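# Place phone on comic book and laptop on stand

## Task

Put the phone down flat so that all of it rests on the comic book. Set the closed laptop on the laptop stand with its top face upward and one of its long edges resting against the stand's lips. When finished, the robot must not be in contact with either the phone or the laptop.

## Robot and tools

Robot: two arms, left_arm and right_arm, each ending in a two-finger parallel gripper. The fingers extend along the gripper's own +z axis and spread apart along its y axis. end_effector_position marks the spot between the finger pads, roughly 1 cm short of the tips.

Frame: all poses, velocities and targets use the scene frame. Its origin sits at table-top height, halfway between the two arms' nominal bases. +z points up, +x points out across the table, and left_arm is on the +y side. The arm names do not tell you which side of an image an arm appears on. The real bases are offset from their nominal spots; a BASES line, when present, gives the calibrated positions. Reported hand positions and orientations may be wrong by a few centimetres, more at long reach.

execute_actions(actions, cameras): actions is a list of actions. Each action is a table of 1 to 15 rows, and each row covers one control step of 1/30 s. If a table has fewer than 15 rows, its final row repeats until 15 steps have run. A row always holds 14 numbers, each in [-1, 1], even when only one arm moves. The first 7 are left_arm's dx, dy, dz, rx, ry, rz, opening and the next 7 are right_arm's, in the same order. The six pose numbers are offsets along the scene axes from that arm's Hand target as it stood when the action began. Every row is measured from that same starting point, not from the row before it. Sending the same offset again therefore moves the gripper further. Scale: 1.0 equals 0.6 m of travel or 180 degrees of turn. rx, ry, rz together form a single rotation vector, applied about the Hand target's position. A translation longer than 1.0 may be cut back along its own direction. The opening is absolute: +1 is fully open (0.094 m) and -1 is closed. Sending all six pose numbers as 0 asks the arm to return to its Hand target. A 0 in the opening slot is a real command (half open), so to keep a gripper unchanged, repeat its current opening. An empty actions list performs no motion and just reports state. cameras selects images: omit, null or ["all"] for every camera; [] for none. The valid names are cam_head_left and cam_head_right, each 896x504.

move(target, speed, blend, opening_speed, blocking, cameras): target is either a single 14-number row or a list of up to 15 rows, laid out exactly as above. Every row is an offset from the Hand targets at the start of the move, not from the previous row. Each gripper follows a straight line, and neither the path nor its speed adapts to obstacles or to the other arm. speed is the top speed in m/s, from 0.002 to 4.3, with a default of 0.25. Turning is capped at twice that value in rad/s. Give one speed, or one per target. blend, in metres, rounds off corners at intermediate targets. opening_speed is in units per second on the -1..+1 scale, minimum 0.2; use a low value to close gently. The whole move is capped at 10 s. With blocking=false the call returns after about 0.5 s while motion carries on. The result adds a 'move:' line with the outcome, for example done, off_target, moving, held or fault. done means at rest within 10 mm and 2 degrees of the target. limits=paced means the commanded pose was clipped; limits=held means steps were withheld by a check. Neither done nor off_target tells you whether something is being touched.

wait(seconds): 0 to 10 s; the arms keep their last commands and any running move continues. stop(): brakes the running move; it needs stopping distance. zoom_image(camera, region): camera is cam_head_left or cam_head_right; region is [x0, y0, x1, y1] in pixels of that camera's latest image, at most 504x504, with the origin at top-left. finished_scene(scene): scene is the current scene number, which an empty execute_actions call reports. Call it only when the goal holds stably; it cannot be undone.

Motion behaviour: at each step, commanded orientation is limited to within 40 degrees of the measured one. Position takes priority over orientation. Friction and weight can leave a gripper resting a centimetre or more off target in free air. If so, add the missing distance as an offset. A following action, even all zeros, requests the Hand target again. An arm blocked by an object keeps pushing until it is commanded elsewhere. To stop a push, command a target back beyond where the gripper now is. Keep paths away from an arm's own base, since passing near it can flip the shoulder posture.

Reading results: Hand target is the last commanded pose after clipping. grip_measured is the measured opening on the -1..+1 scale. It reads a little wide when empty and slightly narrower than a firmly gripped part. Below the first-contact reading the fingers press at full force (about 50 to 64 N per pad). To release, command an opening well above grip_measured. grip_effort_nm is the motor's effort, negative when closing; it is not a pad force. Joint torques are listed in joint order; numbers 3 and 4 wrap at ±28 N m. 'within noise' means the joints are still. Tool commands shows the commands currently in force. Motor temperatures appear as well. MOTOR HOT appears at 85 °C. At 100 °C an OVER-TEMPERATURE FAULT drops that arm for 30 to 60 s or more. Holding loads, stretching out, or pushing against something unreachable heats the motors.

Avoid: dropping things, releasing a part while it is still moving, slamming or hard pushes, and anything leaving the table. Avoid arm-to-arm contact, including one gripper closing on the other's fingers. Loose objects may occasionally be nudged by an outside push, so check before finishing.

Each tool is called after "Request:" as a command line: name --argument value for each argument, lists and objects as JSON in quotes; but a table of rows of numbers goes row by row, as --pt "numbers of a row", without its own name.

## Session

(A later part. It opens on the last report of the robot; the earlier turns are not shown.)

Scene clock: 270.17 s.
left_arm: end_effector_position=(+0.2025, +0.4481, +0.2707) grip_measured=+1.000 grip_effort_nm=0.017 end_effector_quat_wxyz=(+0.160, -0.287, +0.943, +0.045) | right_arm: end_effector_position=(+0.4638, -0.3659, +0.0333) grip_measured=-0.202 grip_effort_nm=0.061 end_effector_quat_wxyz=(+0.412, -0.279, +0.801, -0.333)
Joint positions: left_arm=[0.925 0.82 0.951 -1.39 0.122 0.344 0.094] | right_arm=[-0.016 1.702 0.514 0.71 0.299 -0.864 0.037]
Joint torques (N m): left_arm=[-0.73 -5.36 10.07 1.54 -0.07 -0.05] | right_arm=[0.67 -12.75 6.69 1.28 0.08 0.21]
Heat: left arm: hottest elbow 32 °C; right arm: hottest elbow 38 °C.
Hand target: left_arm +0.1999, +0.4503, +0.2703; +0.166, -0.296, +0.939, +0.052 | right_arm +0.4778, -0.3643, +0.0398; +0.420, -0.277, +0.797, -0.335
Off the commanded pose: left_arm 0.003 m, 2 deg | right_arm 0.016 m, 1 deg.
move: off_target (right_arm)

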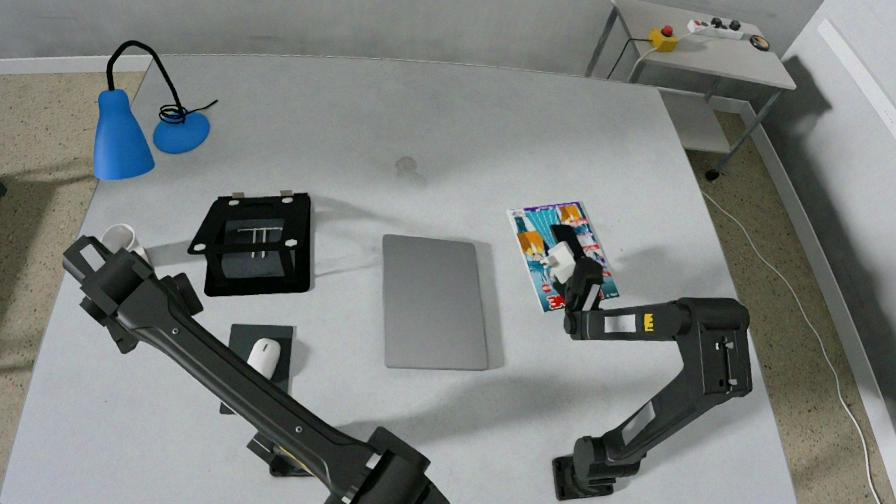

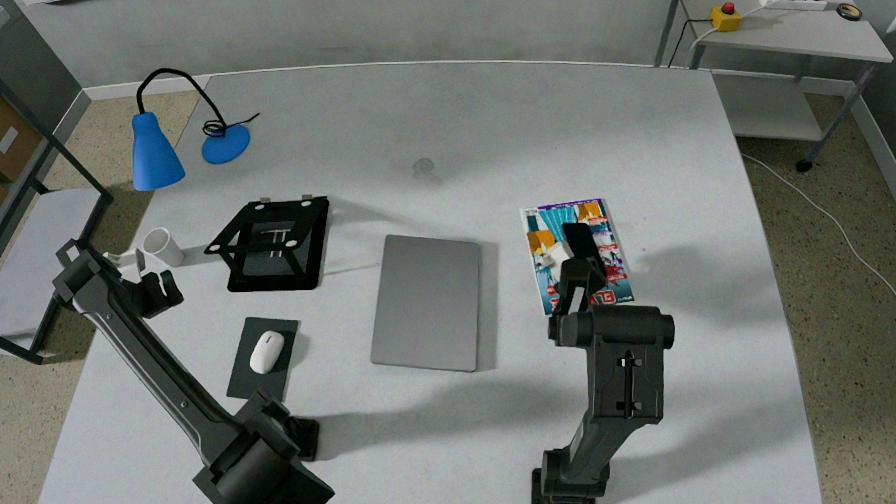

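Request:
move --pt "0 0 0 0 0 0 1 -0.155 0.05 0.08 0 0 0 -0.2" --pt "0 0 0 0 0 0 1 -0.3 0.1 0.25 0 0 0 -0.2" --speed '[0.06,0.2]'

Request:
zoom_image --camera "cam_head_right" --region '[510, 180, 650, 330]'

Request:
zoom_image --camera "cam_head_left" --region '[500, 180, 640, 330]'

Scene clock: 278.47 s.
left_arm: end_effector_position=(+0.2025, +0.4481, +0.2707) grip_measured=+1.000 grip_effort_nm=0.012 end_effector_quat_wxyz=(+0.160, -0.287, +0.943, +0.045) | right_arm: end_effector_position=(+0.2889, -0.3111, +0.1647) grip_measured=-0.201 grip_effort_nm=0.061 end_effector_quat_wxyz=(+0.399, -0.286, +0.804, -0.337)
Joint positions: left_arm=[0.925 0.82 0.951 -1.39 0.122 0.344 0.094] | right_arm=[0.289 0.648 0.3 -0.224 0.574 -0.708 0.038]
Joint torques (N m): left_arm=[-0.21 -5.36 10.13 1.51 0.01 -0.05] | right_arm=[1.44 -2.78 12.25 1.02 0.27 0.29]
Heat: left arm: hottest elbow 32 °C; right arm: hottest elbow 37 °C.
Hand target: left_arm +0.1999, +0.4503, +0.2703; +0.166, -0.296, +0.939, +0.052 | right_arm +0.2977, -0.3043, +0.1899; +0.420, -0.277, +0.797, -0.335
Off the commanded pose: left_arm 0.003 m, 2 deg | right_arm 0.027 m, 3 deg.
move: off_target (right_arm)

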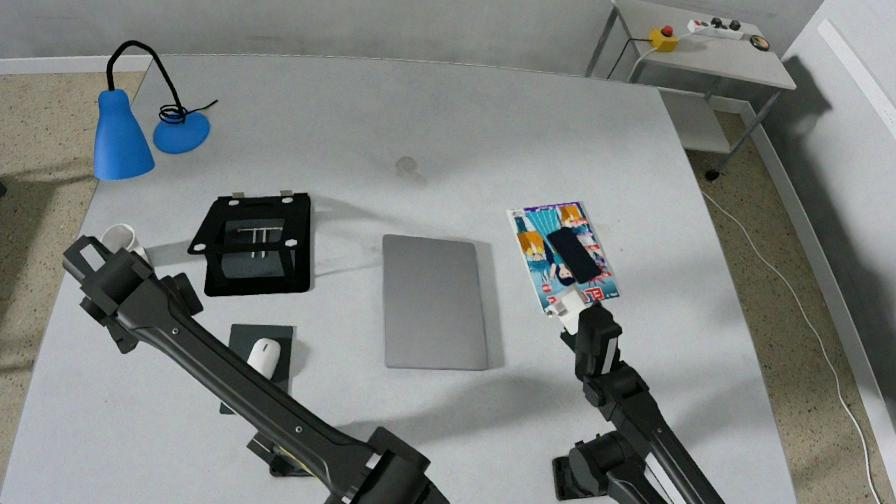

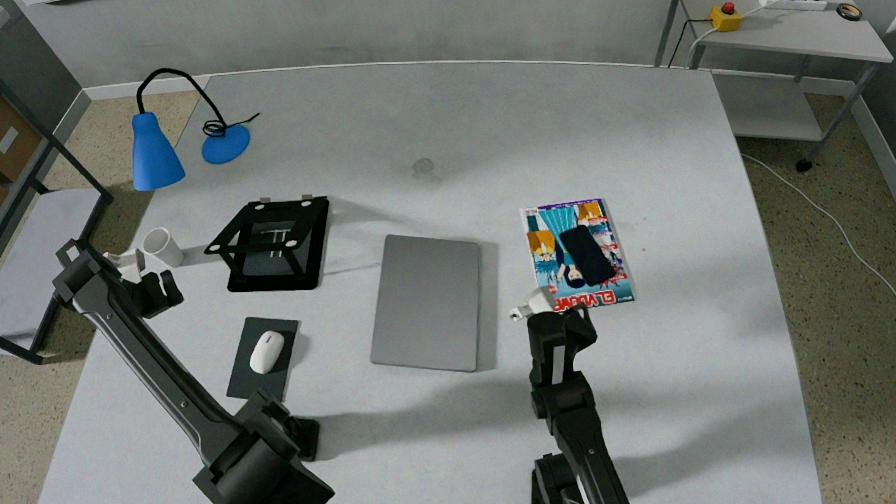

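Scaled by 3.360.

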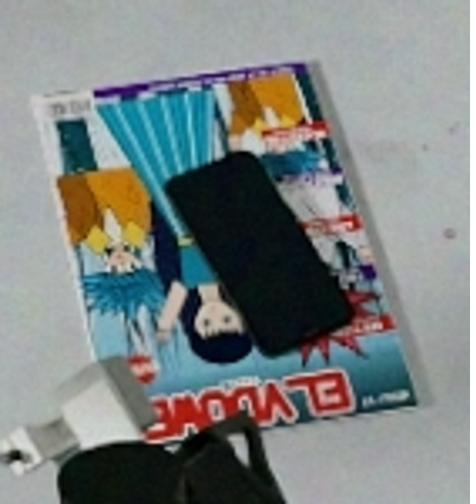

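Scaled by 3.360.

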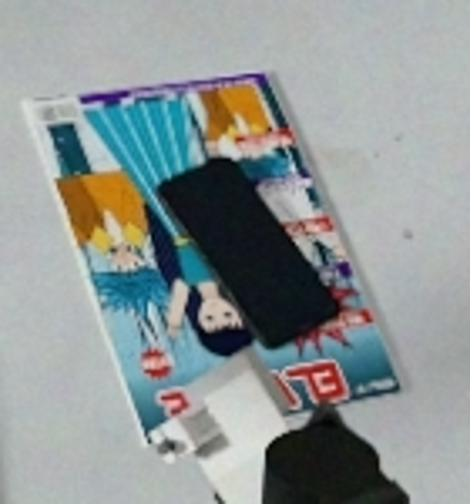

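Request:
move --pt "0 0 0 0 0 0 1 0.237 0.165 -0.03 0.262 0.132 -0.12 -1" --speed 0.2

Request:
zoom_image --camera "cam_head_left" --region '[350, 180, 600, 380]'

Request:
zoom_image --camera "cam_head_right" --region '[350, 180, 600, 380]'

Scene clock: 319.47 s.
left_arm: end_effector_position=(+0.2025, +0.4481, +0.2707) grip_measured=+1.000 grip_effort_nm=0.012 end_effector_quat_wxyz=(+0.160, -0.287, +0.943, +0.045) | right_arm: end_effector_position=(+0.4172, -0.2062, +0.1526) grip_measured=-0.991 grip_effort_nm=-0.491 end_effector_quat_wxyz=(+0.245, -0.011, +0.969, -0.005)
Joint positions: left_arm=[0.925 0.82 0.951 -1.39 0.122 0.344 0.094] | right_arm=[0.274 1.314 0.926 -0.705 0.135 0.223 0]
Joint torques (N m): left_arm=[0.32 -5.19 10.11 1.58 0.02 -0.01] | right_arm=[-0.38 -10.29 13.04 0.62 0.05 0.19]
Heat: left arm: hottest elbow 32 °C; right arm: hottest elbow 43 °C.
Hand target: left_arm +0.1999, +0.4503, +0.2703; +0.166, -0.296, +0.939, +0.052 | right_arm +0.4399, -0.2054, +0.1717; +0.259, +0.000, +0.966, +0.000
Off the commanded pose: left_arm 0.003 m, 2 deg | right_arm 0.030 m, 2 deg.
move: off_target (right_arm)

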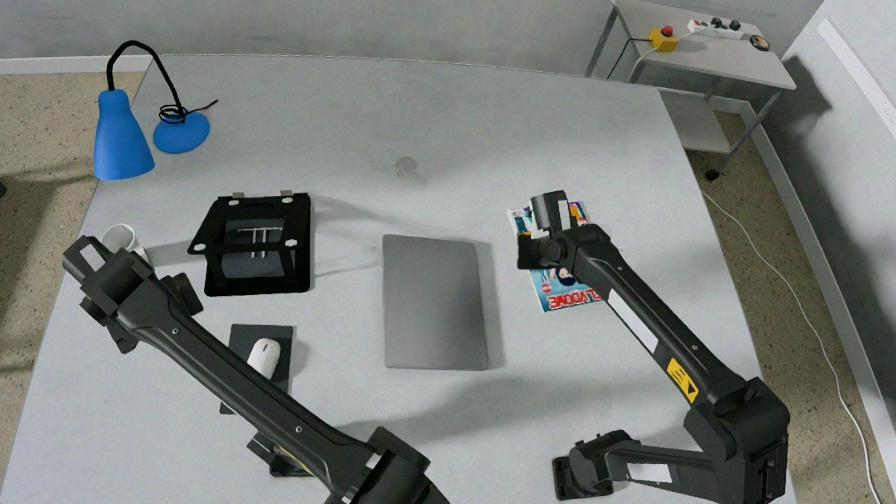

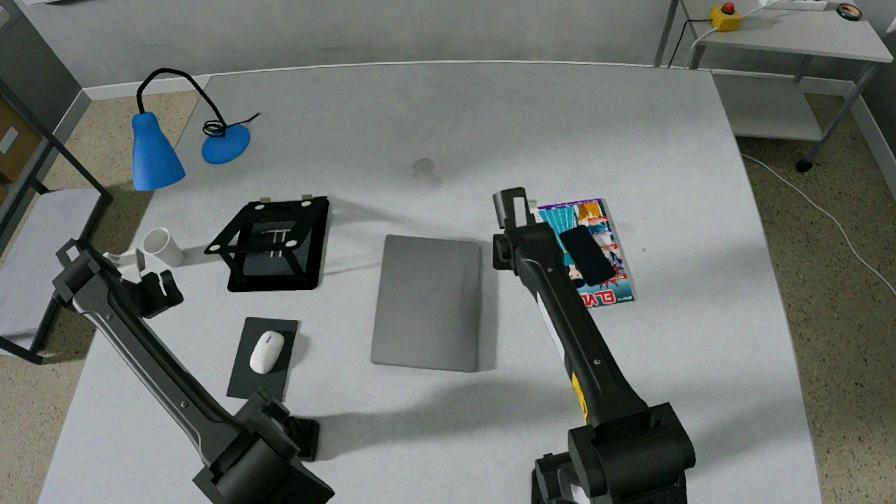

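Scaled by 2.016.

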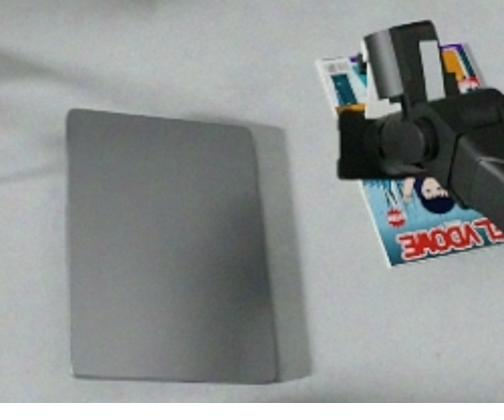

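Scaled by 2.016.

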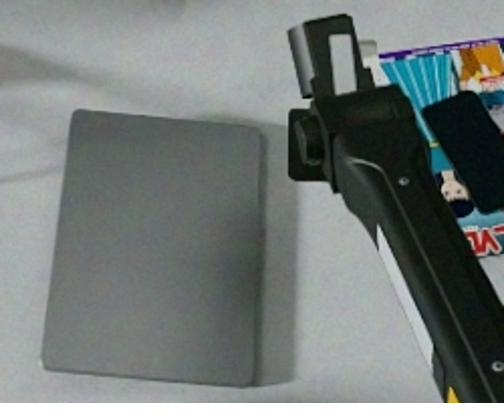

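Request:
move --pt "0 0 0 0 0 0 1 0.015 0.01 -0.205 0 0 0 -1" --speed 0.15

Request:
zoom_image --camera "cam_head_left" --region '[350, 180, 600, 380]'

Request:
zoom_image --camera "cam_head_right" --region '[350, 180, 600, 380]'

Scene clock: 324.23 s.
left_arm: end_effector_position=(+0.2025, +0.4481, +0.2707) grip_measured=+1.000 grip_effort_nm=0.012 end_effector_quat_wxyz=(+0.160, -0.287, +0.943, +0.045) | right_arm: end_effector_position=(+0.4495, -0.1970, +0.0583) grip_measured=-0.991 grip_effort_nm=-0.491 end_effector_quat_wxyz=(+0.263, -0.006, +0.965, +0.001)
Joint positions: left_arm=[0.925 0.82 0.951 -1.39 0.122 0.344 0.094] | right_arm=[0.274 1.528 0.846 -0.371 0.135 0.231 0]
Joint torques (N m): left_arm=[-1.08 -4.78 10.03 1.36 -0.04 -0.01] | right_arm=[0.26 -12.04 6.6 1.5 0.19 0.22]
Heat: left arm: hottest elbow 32 °C; right arm: hottest elbow 42 °C.
Hand target: left_arm +0.1999, +0.4503, +0.2703; +0.166, -0.296, +0.939, +0.052 | right_arm +0.4489, -0.1994, +0.0487; +0.259, +0.000, +0.966, +0.000
Off the commanded pose: left_arm 0.003 m, 2 deg | right_arm 0.010 m, 1 deg.
move: done

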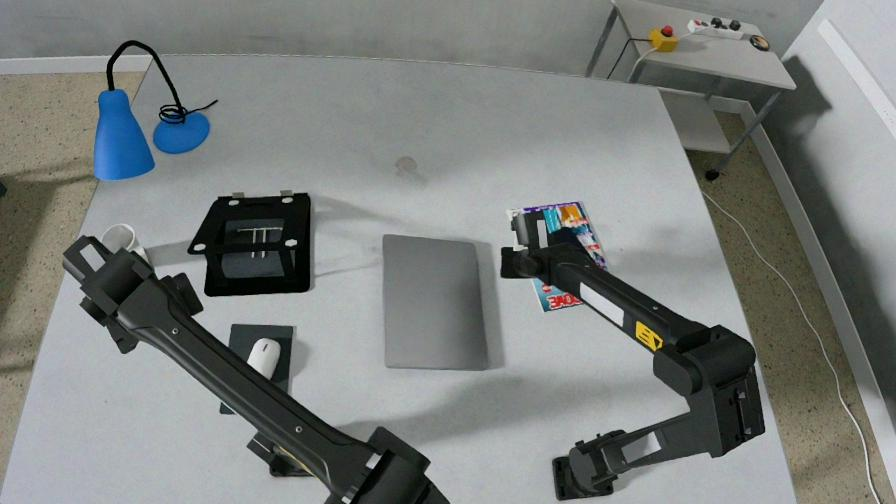

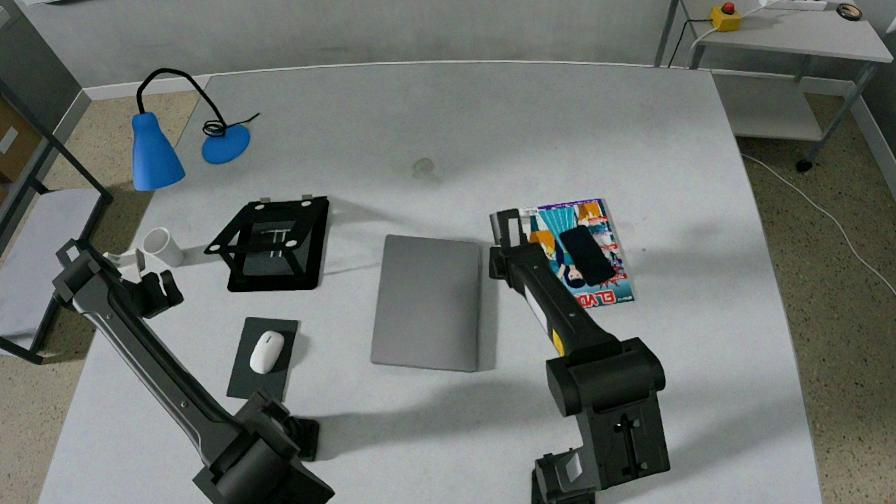

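Scaled by 2.016.

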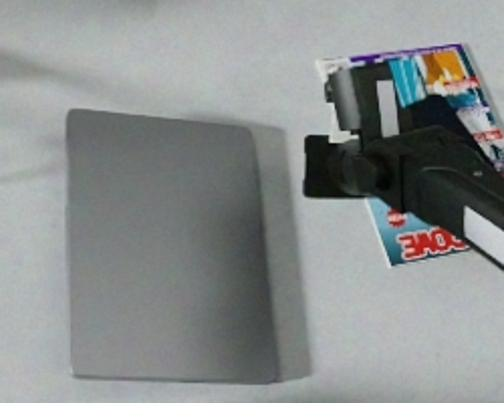

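Scaled by 2.016.

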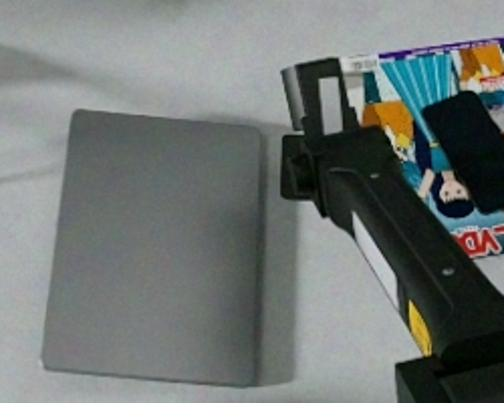

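Request:
move --pt "0 0 0 0 0 0 1 0.0 0.0 -0.045 0 0 0 -1" --speed 0.1 --cameras '[]'

Scene clock: 327.50 s.
left_arm: end_effector_position=(+0.2025, +0.4481, +0.2707) grip_measured=+1.000 grip_effort_nm=0.017 end_effector_quat_wxyz=(+0.160, -0.287, +0.943, +0.045) | right_arm: end_effector_position=(+0.4513, -0.1965, +0.0333) grip_measured=-0.991 grip_effort_nm=-0.496 end_effector_quat_wxyz=(+0.266, -0.005, +0.964, +0.002)
Joint positions: left_arm=[0.925 0.82 0.951 -1.39 0.122 0.344 0.094] | right_arm=[0.274 1.582 0.822 -0.288 0.136 0.231 0]
Joint torques (N m): left_arm=[-0.62 -5.6 10.18 1.24 -0.03 -0.08] | right_arm=[0.26 -12.86 6.11 1.48 0.19 0.21]
Heat: left arm: hottest elbow 32 °C; right arm: hottest elbow 42 °C.
Hand target: left_arm +0.1999, +0.4503, +0.2703; +0.166, -0.296, +0.939, +0.052 | right_arm +0.4489, -0.1995, +0.0217; +0.259, +0.000, +0.966, -0.001
Off the commanded pose: left_arm 0.003 m, 2 deg | right_arm 0.012 m, 1 deg.
move: off_target (right_arm)

Request:
move --pt "0 0 0 0 0 0 1 0.0 0.0 -0.022 0 0 0 -1" --speed 0.06

Request:
zoom_image --camera "cam_head_left" --region '[450, 210, 600, 310]'

Request:
zoom_image --camera "cam_head_right" --region '[450, 210, 600, 310]'

Scene clock: 331.33 s.
left_arm: end_effector_position=(+0.2025, +0.4481, +0.2707) grip_measured=+1.000 grip_effort_nm=0.012 end_effector_quat_wxyz=(+0.160, -0.287, +0.943, +0.045) | right_arm: end_effector_position=(+0.4526, -0.1961, +0.0217) grip_measured=-0.991 grip_effort_nm=-0.496 end_effector_quat_wxyz=(+0.267, -0.005, +0.964, +0.002)
Joint positions: left_arm=[0.925 0.82 0.951 -1.39 0.122 0.344 0.094] | right_arm=[0.274 1.61 0.813 -0.248 0.136 0.231 0]
Joint torques (N m): left_arm=[-0.91 -5.48 10.09 1.25 -0.02 -0.03] | right_arm=[0.26 -13.16 5.75 1.47 0.18 0.22]
Heat: left arm: hottest elbow 32 °C; right arm: hottest elbow 41 °C.
Hand target: left_arm +0.1999, +0.4503, +0.2703; +0.166, -0.296, +0.939, +0.052 | right_arm +0.4490, -0.1994, +0.0086; +0.259, +0.000, +0.966, -0.001
Off the commanded pose: left_arm 0.003 m, 2 deg | right_arm 0.014 m, 1 deg.
move: off_target (right_arm)

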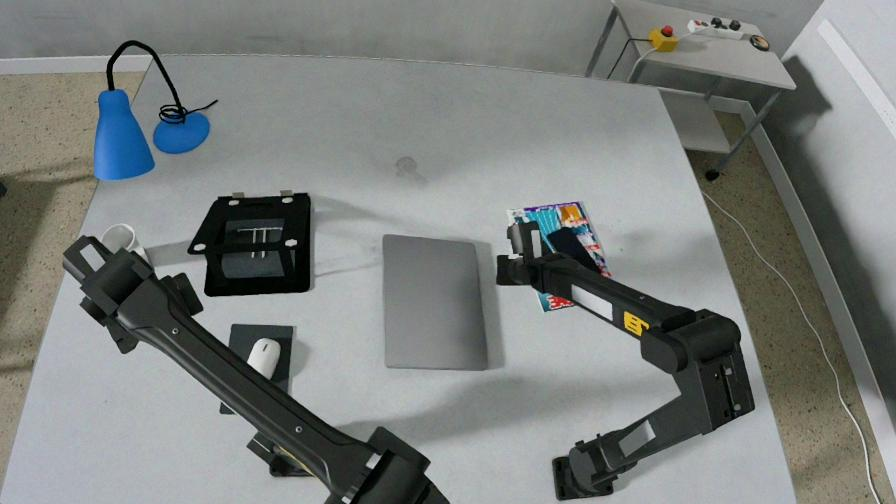

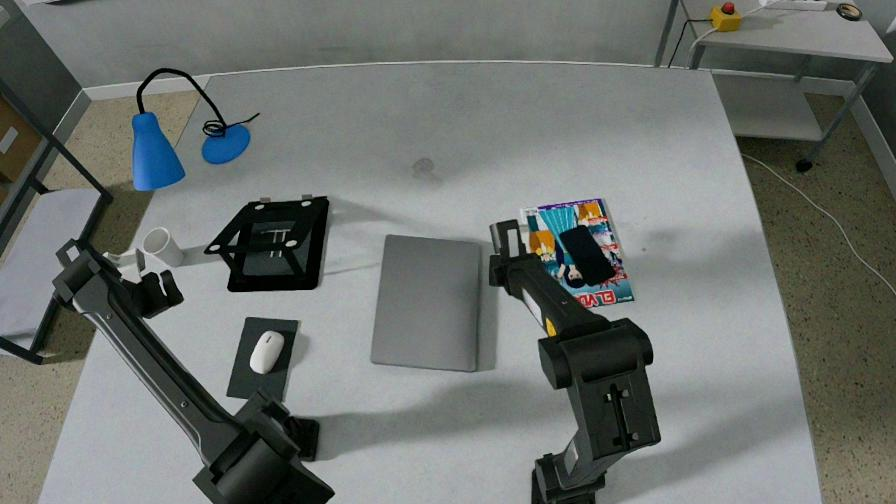

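Scaled by 3.360.

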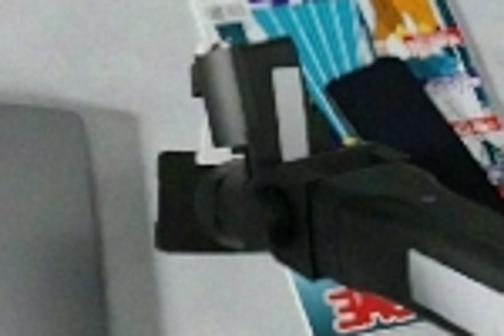

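Scaled by 3.360.

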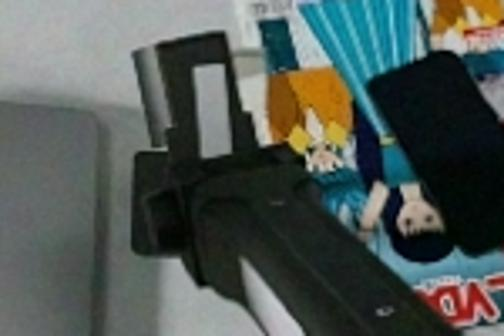

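Request:
move --pt "0 0 0 0 0 0 1 0.033 0.167 0 0 0 0 -1" --pt "0 0 0 0 0 0 1 0.06 0.34 0 0 0 0 -1" --speed 0.1 --blend 0.02

Scene clock: 341.97 s.
left_arm: end_effector_position=(+0.2025, +0.4481, +0.2707) grip_measured=+1.000 grip_effort_nm=0.012 end_effector_quat_wxyz=(+0.160, -0.287, +0.943, +0.045) | right_arm: end_effector_position=(+0.4845, -0.0277, +0.0171) grip_measured=-0.991 grip_effort_nm=-0.486 end_effector_quat_wxyz=(+0.266, +0.015, +0.964, -0.012)
Joint positions: left_arm=[0.925 0.82 0.951 -1.39 0.122 0.344 0.094] | right_arm=[0.589 1.842 1.144 -0.43 0.319 0.554 0]
Joint torques (N m): left_arm=[-1.26 -5.3 10.1 1.36 -0.01 -0.05] | right_arm=[3.25 -15.97 10.4 0.54 -0.33 0.27]
Heat: left arm: hottest elbow 32 °C; right arm: hottest elbow 40 °C.
Hand target: left_arm +0.1999, +0.4503, +0.2703; +0.166, -0.296, +0.939, +0.052 | right_arm +0.4849, +0.0047, +0.0087; +0.259, +0.000, +0.966, +0.000
Off the commanded pose: left_arm 0.003 m, 2 deg | right_arm 0.033 m, 2 deg.
move: off_target (right_arm)

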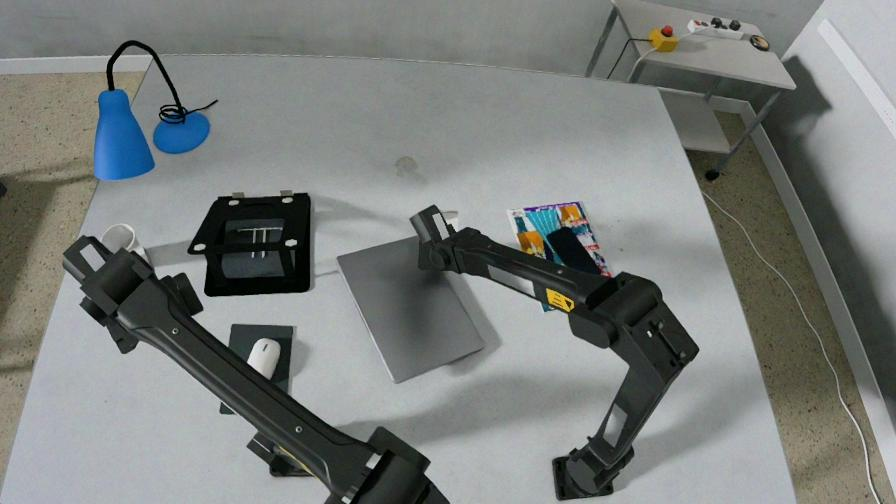

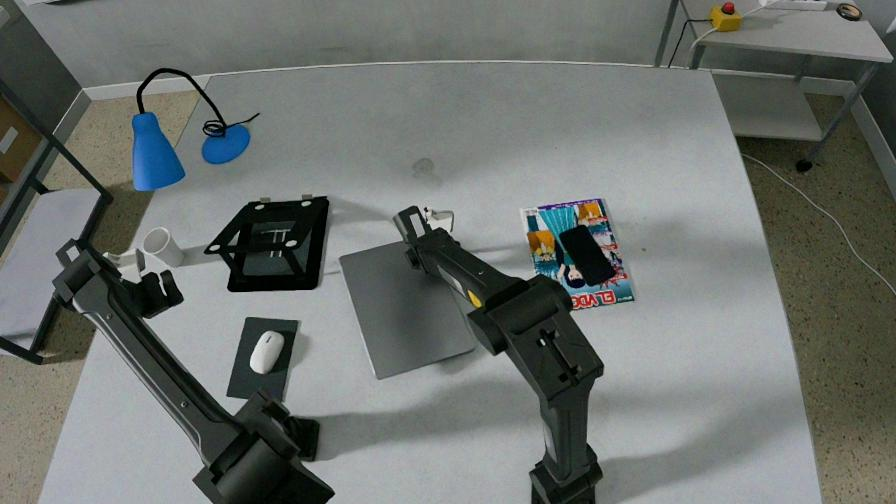

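Request:
move --pt "0 0 0 0 0 0 1 0.0 0.06 0.01 0 -0.083 0 -1" --pt "0 0 0 0 0 0 1 -0.01 0.18 0.01 0 -0.083 0 -1" --speed 0.1 --blend 0.02

Scene clock: 351.00 s.
left_arm: end_effector_position=(+0.2025, +0.4481, +0.2707) grip_measured=+1.000 grip_effort_nm=0.012 end_effector_quat_wxyz=(+0.160, -0.287, +0.943, +0.045) | right_arm: end_effector_position=(+0.4851, +0.0932, +0.0468) grip_measured=-0.991 grip_effort_nm=-0.491 end_effector_quat_wxyz=(+0.404, +0.016, +0.915, +0.005)
Joint positions: left_arm=[0.925 0.82 0.951 -1.39 0.122 0.344 0.094] | right_arm=[0.802 1.926 1.247 -0.246 0.566 0.649 0]
Joint torques (N m): left_arm=[-0.67 -4.42 9.87 1.26 0 -0.06] | right_arm=[2.08 -15.85 9.62 0.36 -0.2 0.28]
Heat: left arm: hottest elbow 32 °C; right arm: hottest elbow 40 °C.
Hand target: left_arm +0.1999, +0.4503, +0.2703; +0.166, -0.296, +0.939, +0.052 | right_arm +0.4790, +0.1125, +0.0146; +0.383, +0.000, +0.924, -0.001
Off the commanded pose: left_arm 0.003 m, 2 deg | right_arm 0.038 m, 3 deg.
move: off_target (right_arm)

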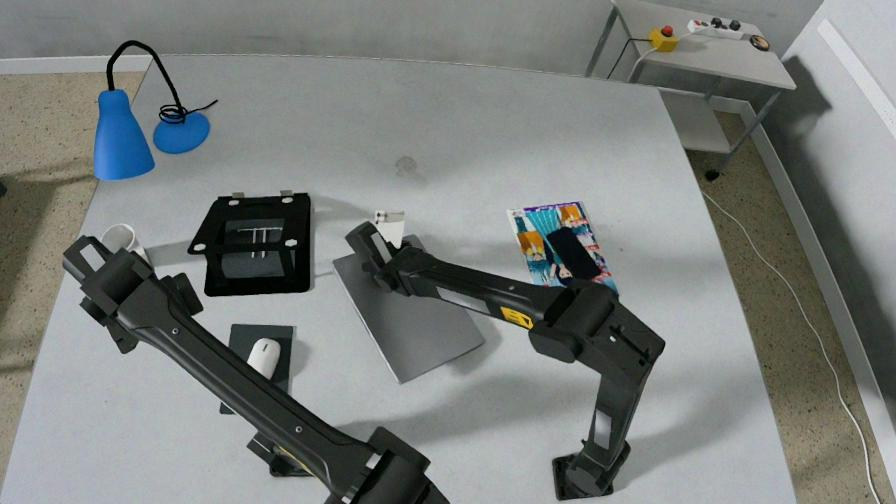

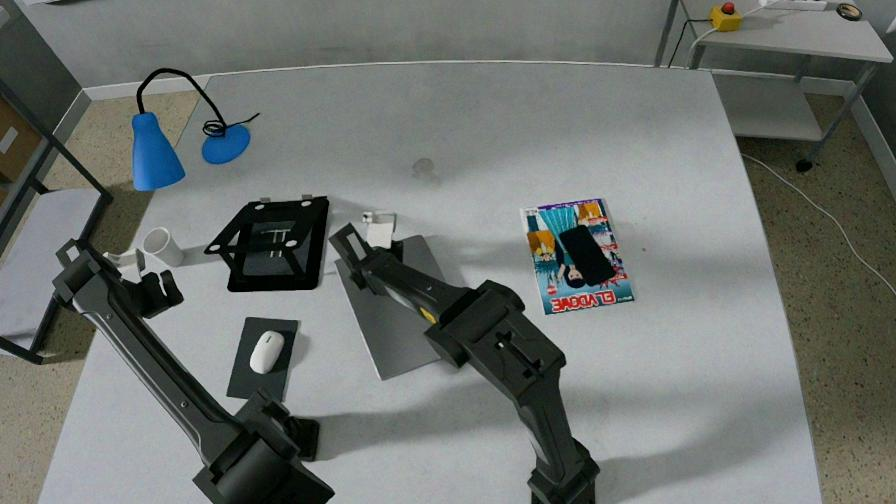

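Request:
move --pt "0 0 0 0 0 0 1 0.0 -0.0 0.15 0 0 0 -1" --pt "0 0 0 0 0 0 1 0.02 -0.31 0.15 0 0.083 0 -1" --pt "0 0 0 0 0 0 1 0.025 -0.31 0.02 0 0.083 0 -1" --speed 0.15

Request:
zoom_image --camera "cam_head_left" --region '[310, 200, 510, 400]'

Request:
zoom_image --camera "cam_head_right" --region '[310, 200, 510, 400]'

Scene clock: 370.77 s.
left_arm: end_effector_position=(+0.2025, +0.4481, +0.2707) grip_measured=+1.000 grip_effort_nm=0.012 end_effector_quat_wxyz=(+0.160, -0.287, +0.943, +0.045) | right_arm: end_effector_position=(+0.4930, -0.0694, +0.0375) grip_measured=-0.991 grip_effort_nm=-0.486 end_effector_quat_wxyz=(+0.263, +0.000, +0.965, +0.003)
Joint positions: left_arm=[0.925 0.82 0.951 -1.39 0.122 0.344 0.094] | right_arm=[0.499 1.768 1.097 -0.421 0.244 0.445 0]
Joint torques (N m): left_arm=[-0.67 -5.42 10.03 1.55 0.01 -0.08] | right_arm=[-0.09 -16.91 6.74 1.39 0.13 0.1]
Heat: left arm: hottest elbow 32 °C; right arm: hottest elbow 39 °C.
Hand target: left_arm +0.1999, +0.4503, +0.2703; +0.166, -0.296, +0.939, +0.052 | right_arm +0.4939, -0.0734, +0.0265; +0.259, -0.001, +0.966, -0.001
Off the commanded pose: left_arm 0.003 m, 2 deg | right_arm 0.012 m, 1 deg.
move: off_target (right_arm)

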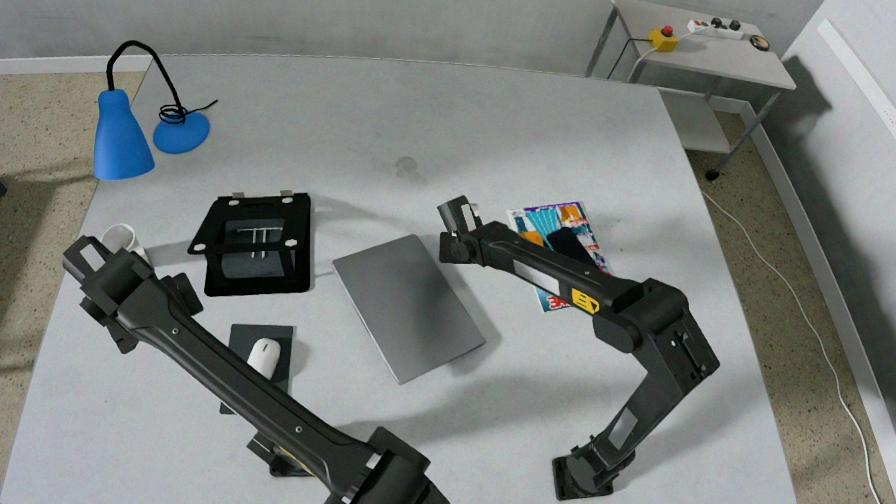

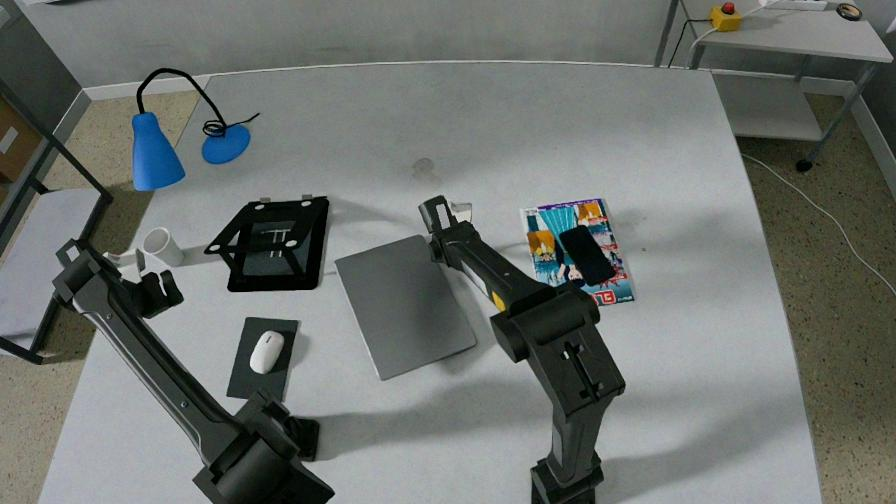

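Scaled by 2.520.

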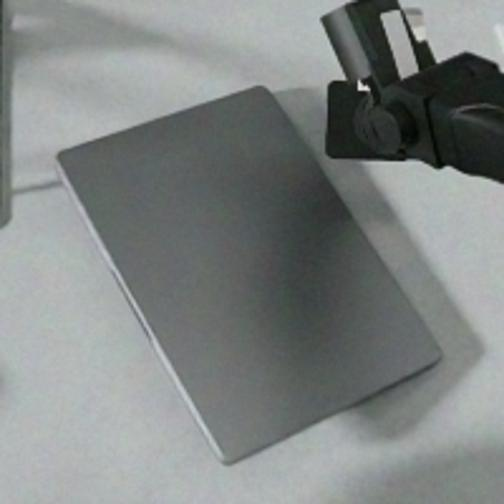

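Scaled by 2.520.

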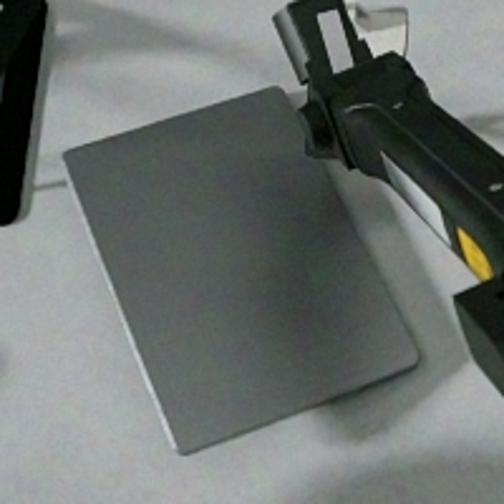

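Request:
move --pt "0 0 0 0 0 0 1 0.0 -0.0 -0.04 0 0 0 -1" --pt "0 0 0 0 0 0 1 0.0 0.09 -0.045 0 0 0 -1" --pt "0 0 0 0 0 0 1 -0.02 0.2 -0.045 0 0 0 -1" --pt "0 0 0 0 0 0 1 -0.05 0.27 -0.045 0 0 0 -1" --speed 0.1 --blend '[0,0.02,0.02,0]'

Scene clock: 376.50 s.
left_arm: end_effector_position=(+0.2025, +0.4481, +0.2707) grip_measured=+1.000 grip_effort_nm=0.017 end_effector_quat_wxyz=(+0.160, -0.287, +0.943, +0.045) | right_arm: end_effector_position=(+0.4745, +0.0641, +0.0222) grip_measured=-0.991 grip_effort_nm=-0.481 end_effector_quat_wxyz=(+0.278, +0.017, +0.960, +0.000)
Joint positions: left_arm=[0.925 0.82 0.951 -1.39 0.122 0.344 0.094] | right_arm=[0.735 1.929 1.294 -0.505 0.376 0.693 0]
Joint torques (N m): left_arm=[-0.97 -5.77 10.03 1.61 -0.06 -0.06] | right_arm=[3.02 -16.91 9.69 0.18 -0.29 0.21]
Heat: left arm: hottest elbow 32 °C; right arm: hottest elbow 39 °C.
Hand target: left_arm +0.1999, +0.4503, +0.2703; +0.166, -0.296, +0.939, +0.052 | right_arm +0.4640, +0.0886, -0.0003; +0.260, +0.000, +0.966, +0.000
Off the commanded pose: left_arm 0.003 m, 2 deg | right_arm 0.035 m, 3 deg.
move: off_target (right_arm)

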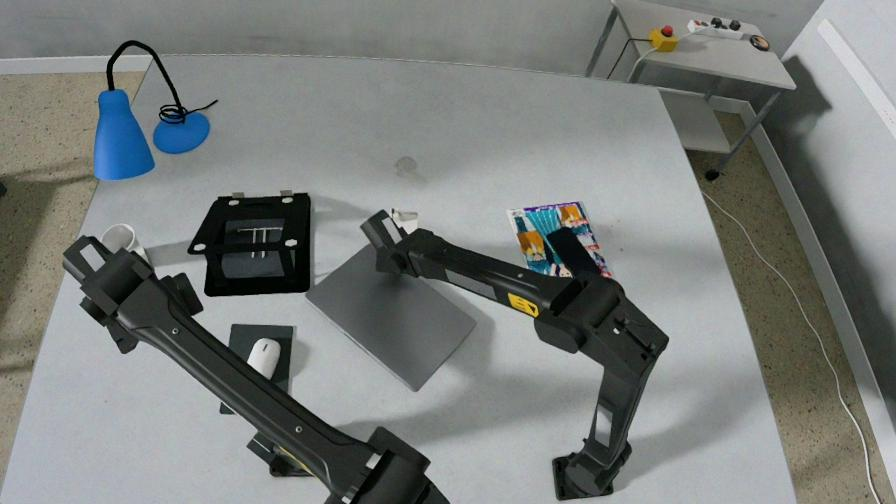

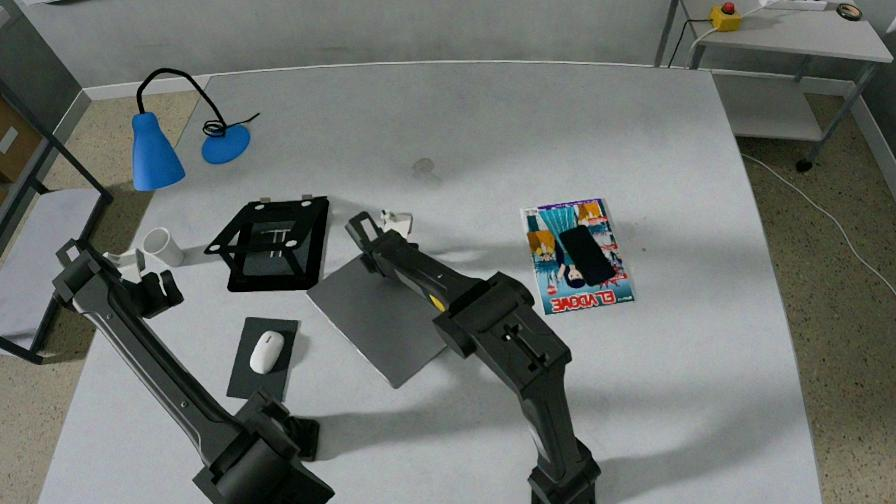

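Request:
move --pt "0 0 0 0 0 0 -1 0.0 -0.04 0.2 0 0 0 -1" --pt "0.08 -0.3 -0.03 0.001 0.015 -0.22 -1 -0.25 -0.5 0.4 0 0 0 -1" --pt "-0.05 -0.58 -0.08 0.003 0.030 -0.443 -1 -0.27 -0.7 0.4 0 0 0 -1" --speed 0.2 --blend '[0.02,0.05,0]'

Request:
zoom_image --camera "cam_head_left" --region '[290, 200, 540, 430]'

Request:
zoom_image --camera "cam_head_right" --region '[290, 200, 540, 430]'

Scene clock: 390.57 s.
left_arm: end_effector_position=(+0.1695, +0.1062, +0.2268) grip_measured=-0.981 grip_effort_nm=-0.994 end_effector_quat_wxyz=(+0.122, +0.376, +0.917, -0.050) | right_arm: end_effector_position=(+0.3092, -0.3277, +0.2439) grip_measured=-0.991 grip_effort_nm=-0.486 end_effector_quat_wxyz=(+0.265, -0.003, +0.964, +0.001)
Joint positions: left_arm=[-0.803 0.62 0.773 -1.46 0.001 0.003 0.001] | right_arm=[-0.079 0.876 0.851 -1.012 -0.041 -0.068 0]
Joint torques (N m): left_arm=[-2.43 -0.91 9.96 1.24 -0.12 -0.07] | right_arm=[-0.38 -6.65 8.14 0.64 -0.06 0.11]
Heat: left arm: hottest elbow 32 °C; right arm: hottest elbow 40 °C.
Hand target: left_arm +0.1699, +0.1023, +0.2222; +0.121, +0.378, +0.916, -0.049 | right_arm +0.3020, -0.3313, +0.2396; +0.259, -0.001, +0.966, +0.000
Off the commanded pose: left_arm 0.006 m, 0 deg | right_arm 0.009 m, 1 deg.
move: done; blend cut to 0 m at target 1

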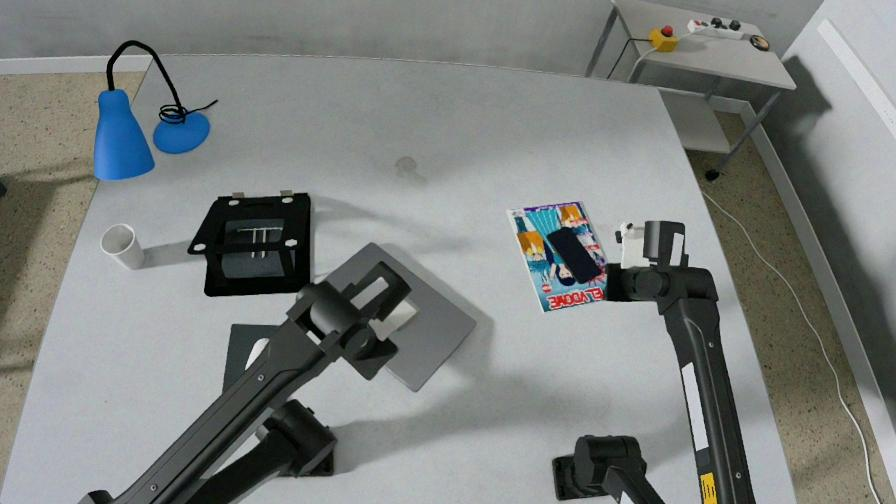

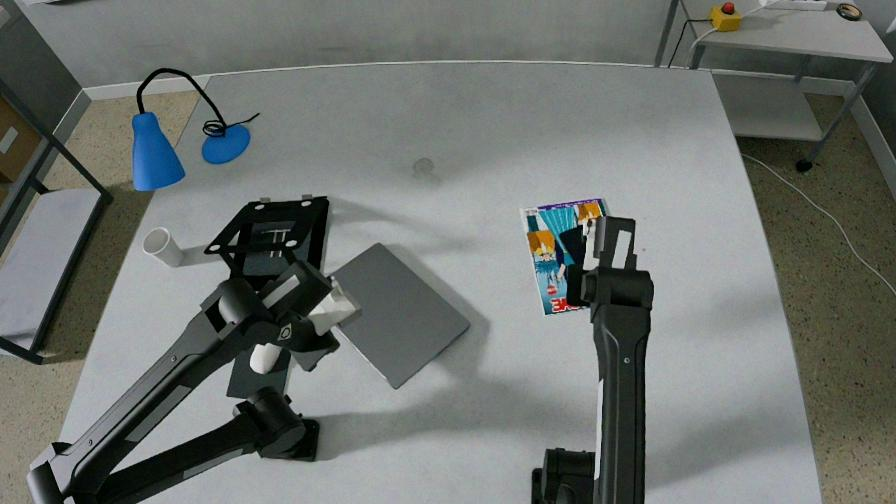

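Scaled by 2.016.

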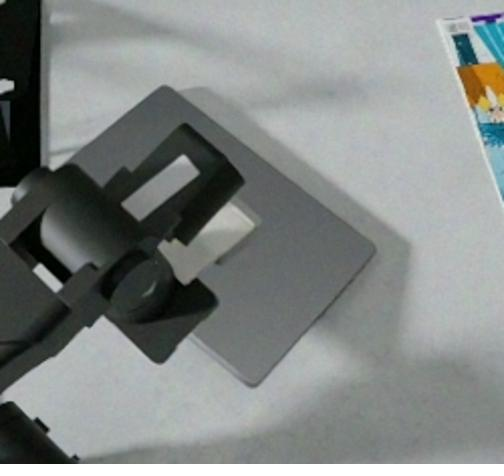

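Scaled by 2.016.

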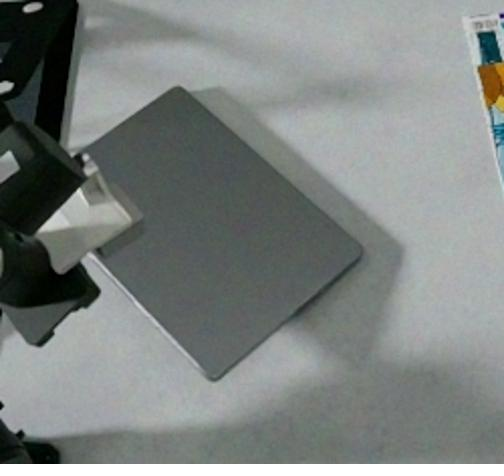

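Request:
move --pt "-0.083 -0.054 -0.1 0 0 0 -1 0 0 0 0 0 0 -1" --pt "-0.083 -0.054 -0.32 0 0 0 -1 0 0 0 0 0 0 -1" --speed 0.15 --blend '[0.02,0]'

Request:
zoom_image --camera "cam_head_left" --region '[290, 200, 540, 430]'

Request:
zoom_image --camera "cam_head_right" --region '[290, 200, 540, 430]'

Scene clock: 397.17 s.
left_arm: end_effector_position=(+0.1223, +0.0703, +0.0348) grip_measured=-0.981 grip_effort_nm=-0.989 end_effector_quat_wxyz=(+0.122, +0.376, +0.917, -0.050) | right_arm: end_effector_position=(+0.3092, -0.3279, +0.2439) grip_measured=-0.991 grip_effort_nm=-0.486 end_effector_quat_wxyz=(+0.265, -0.003, +0.964, +0.001)
Joint positions: left_arm=[-1.196 0.749 0.301 -0.876 -0.099 -0.377 0.001] | right_arm=[-0.079 0.876 0.851 -1.012 -0.041 -0.069 0]
Joint torques (N m): left_arm=[-2.96 -0.38 9.13 1.16 -0.2 -0.07] | right_arm=[-0.44 -6.59 8.14 0.64 -0.06 0.08]
Heat: left arm: hottest elbow 33 °C; right arm: hottest elbow 40 °C.
Hand target: left_arm +0.1202, +0.0699, +0.0303; +0.121, +0.378, +0.916, -0.049 | right_arm +0.3020, -0.3314, +0.2397; +0.259, +0.000, +0.966, -0.001
Off the commanded pose: left_arm 0.005 m, 0 deg | right_arm 0.009 m, 1 deg.
move: done

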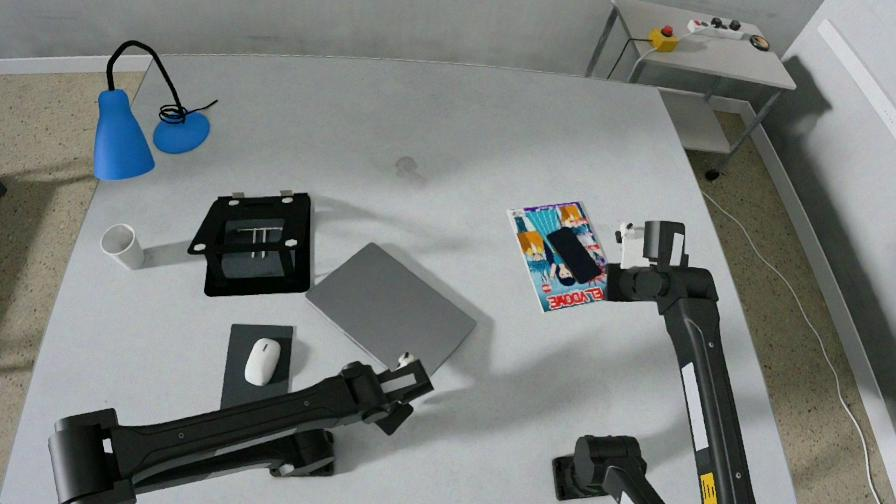

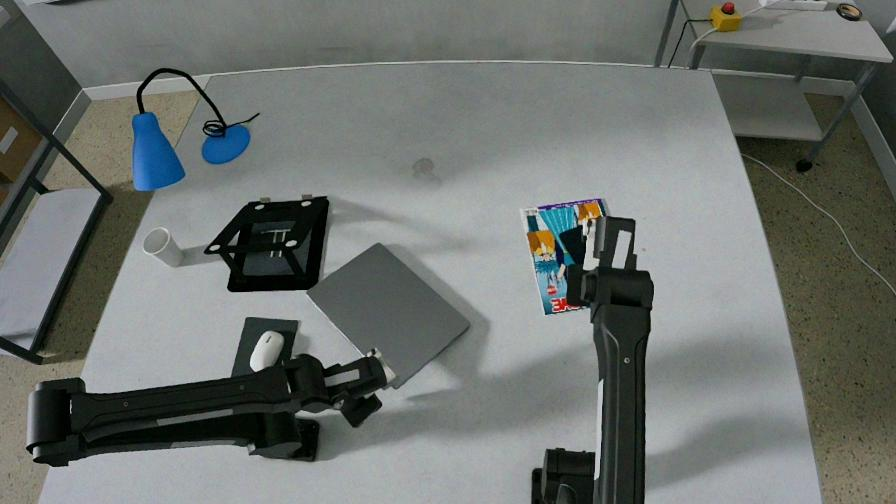

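Scaled by 2.016.

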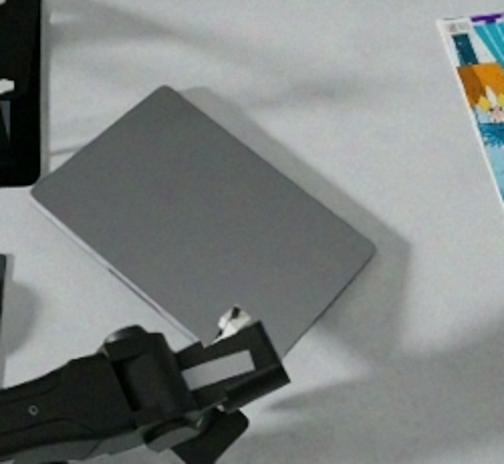

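Scaled by 2.016.

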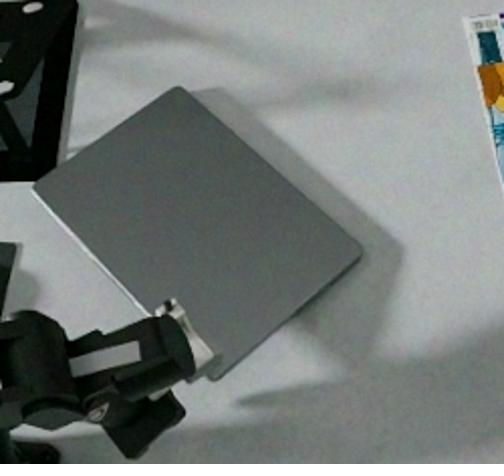

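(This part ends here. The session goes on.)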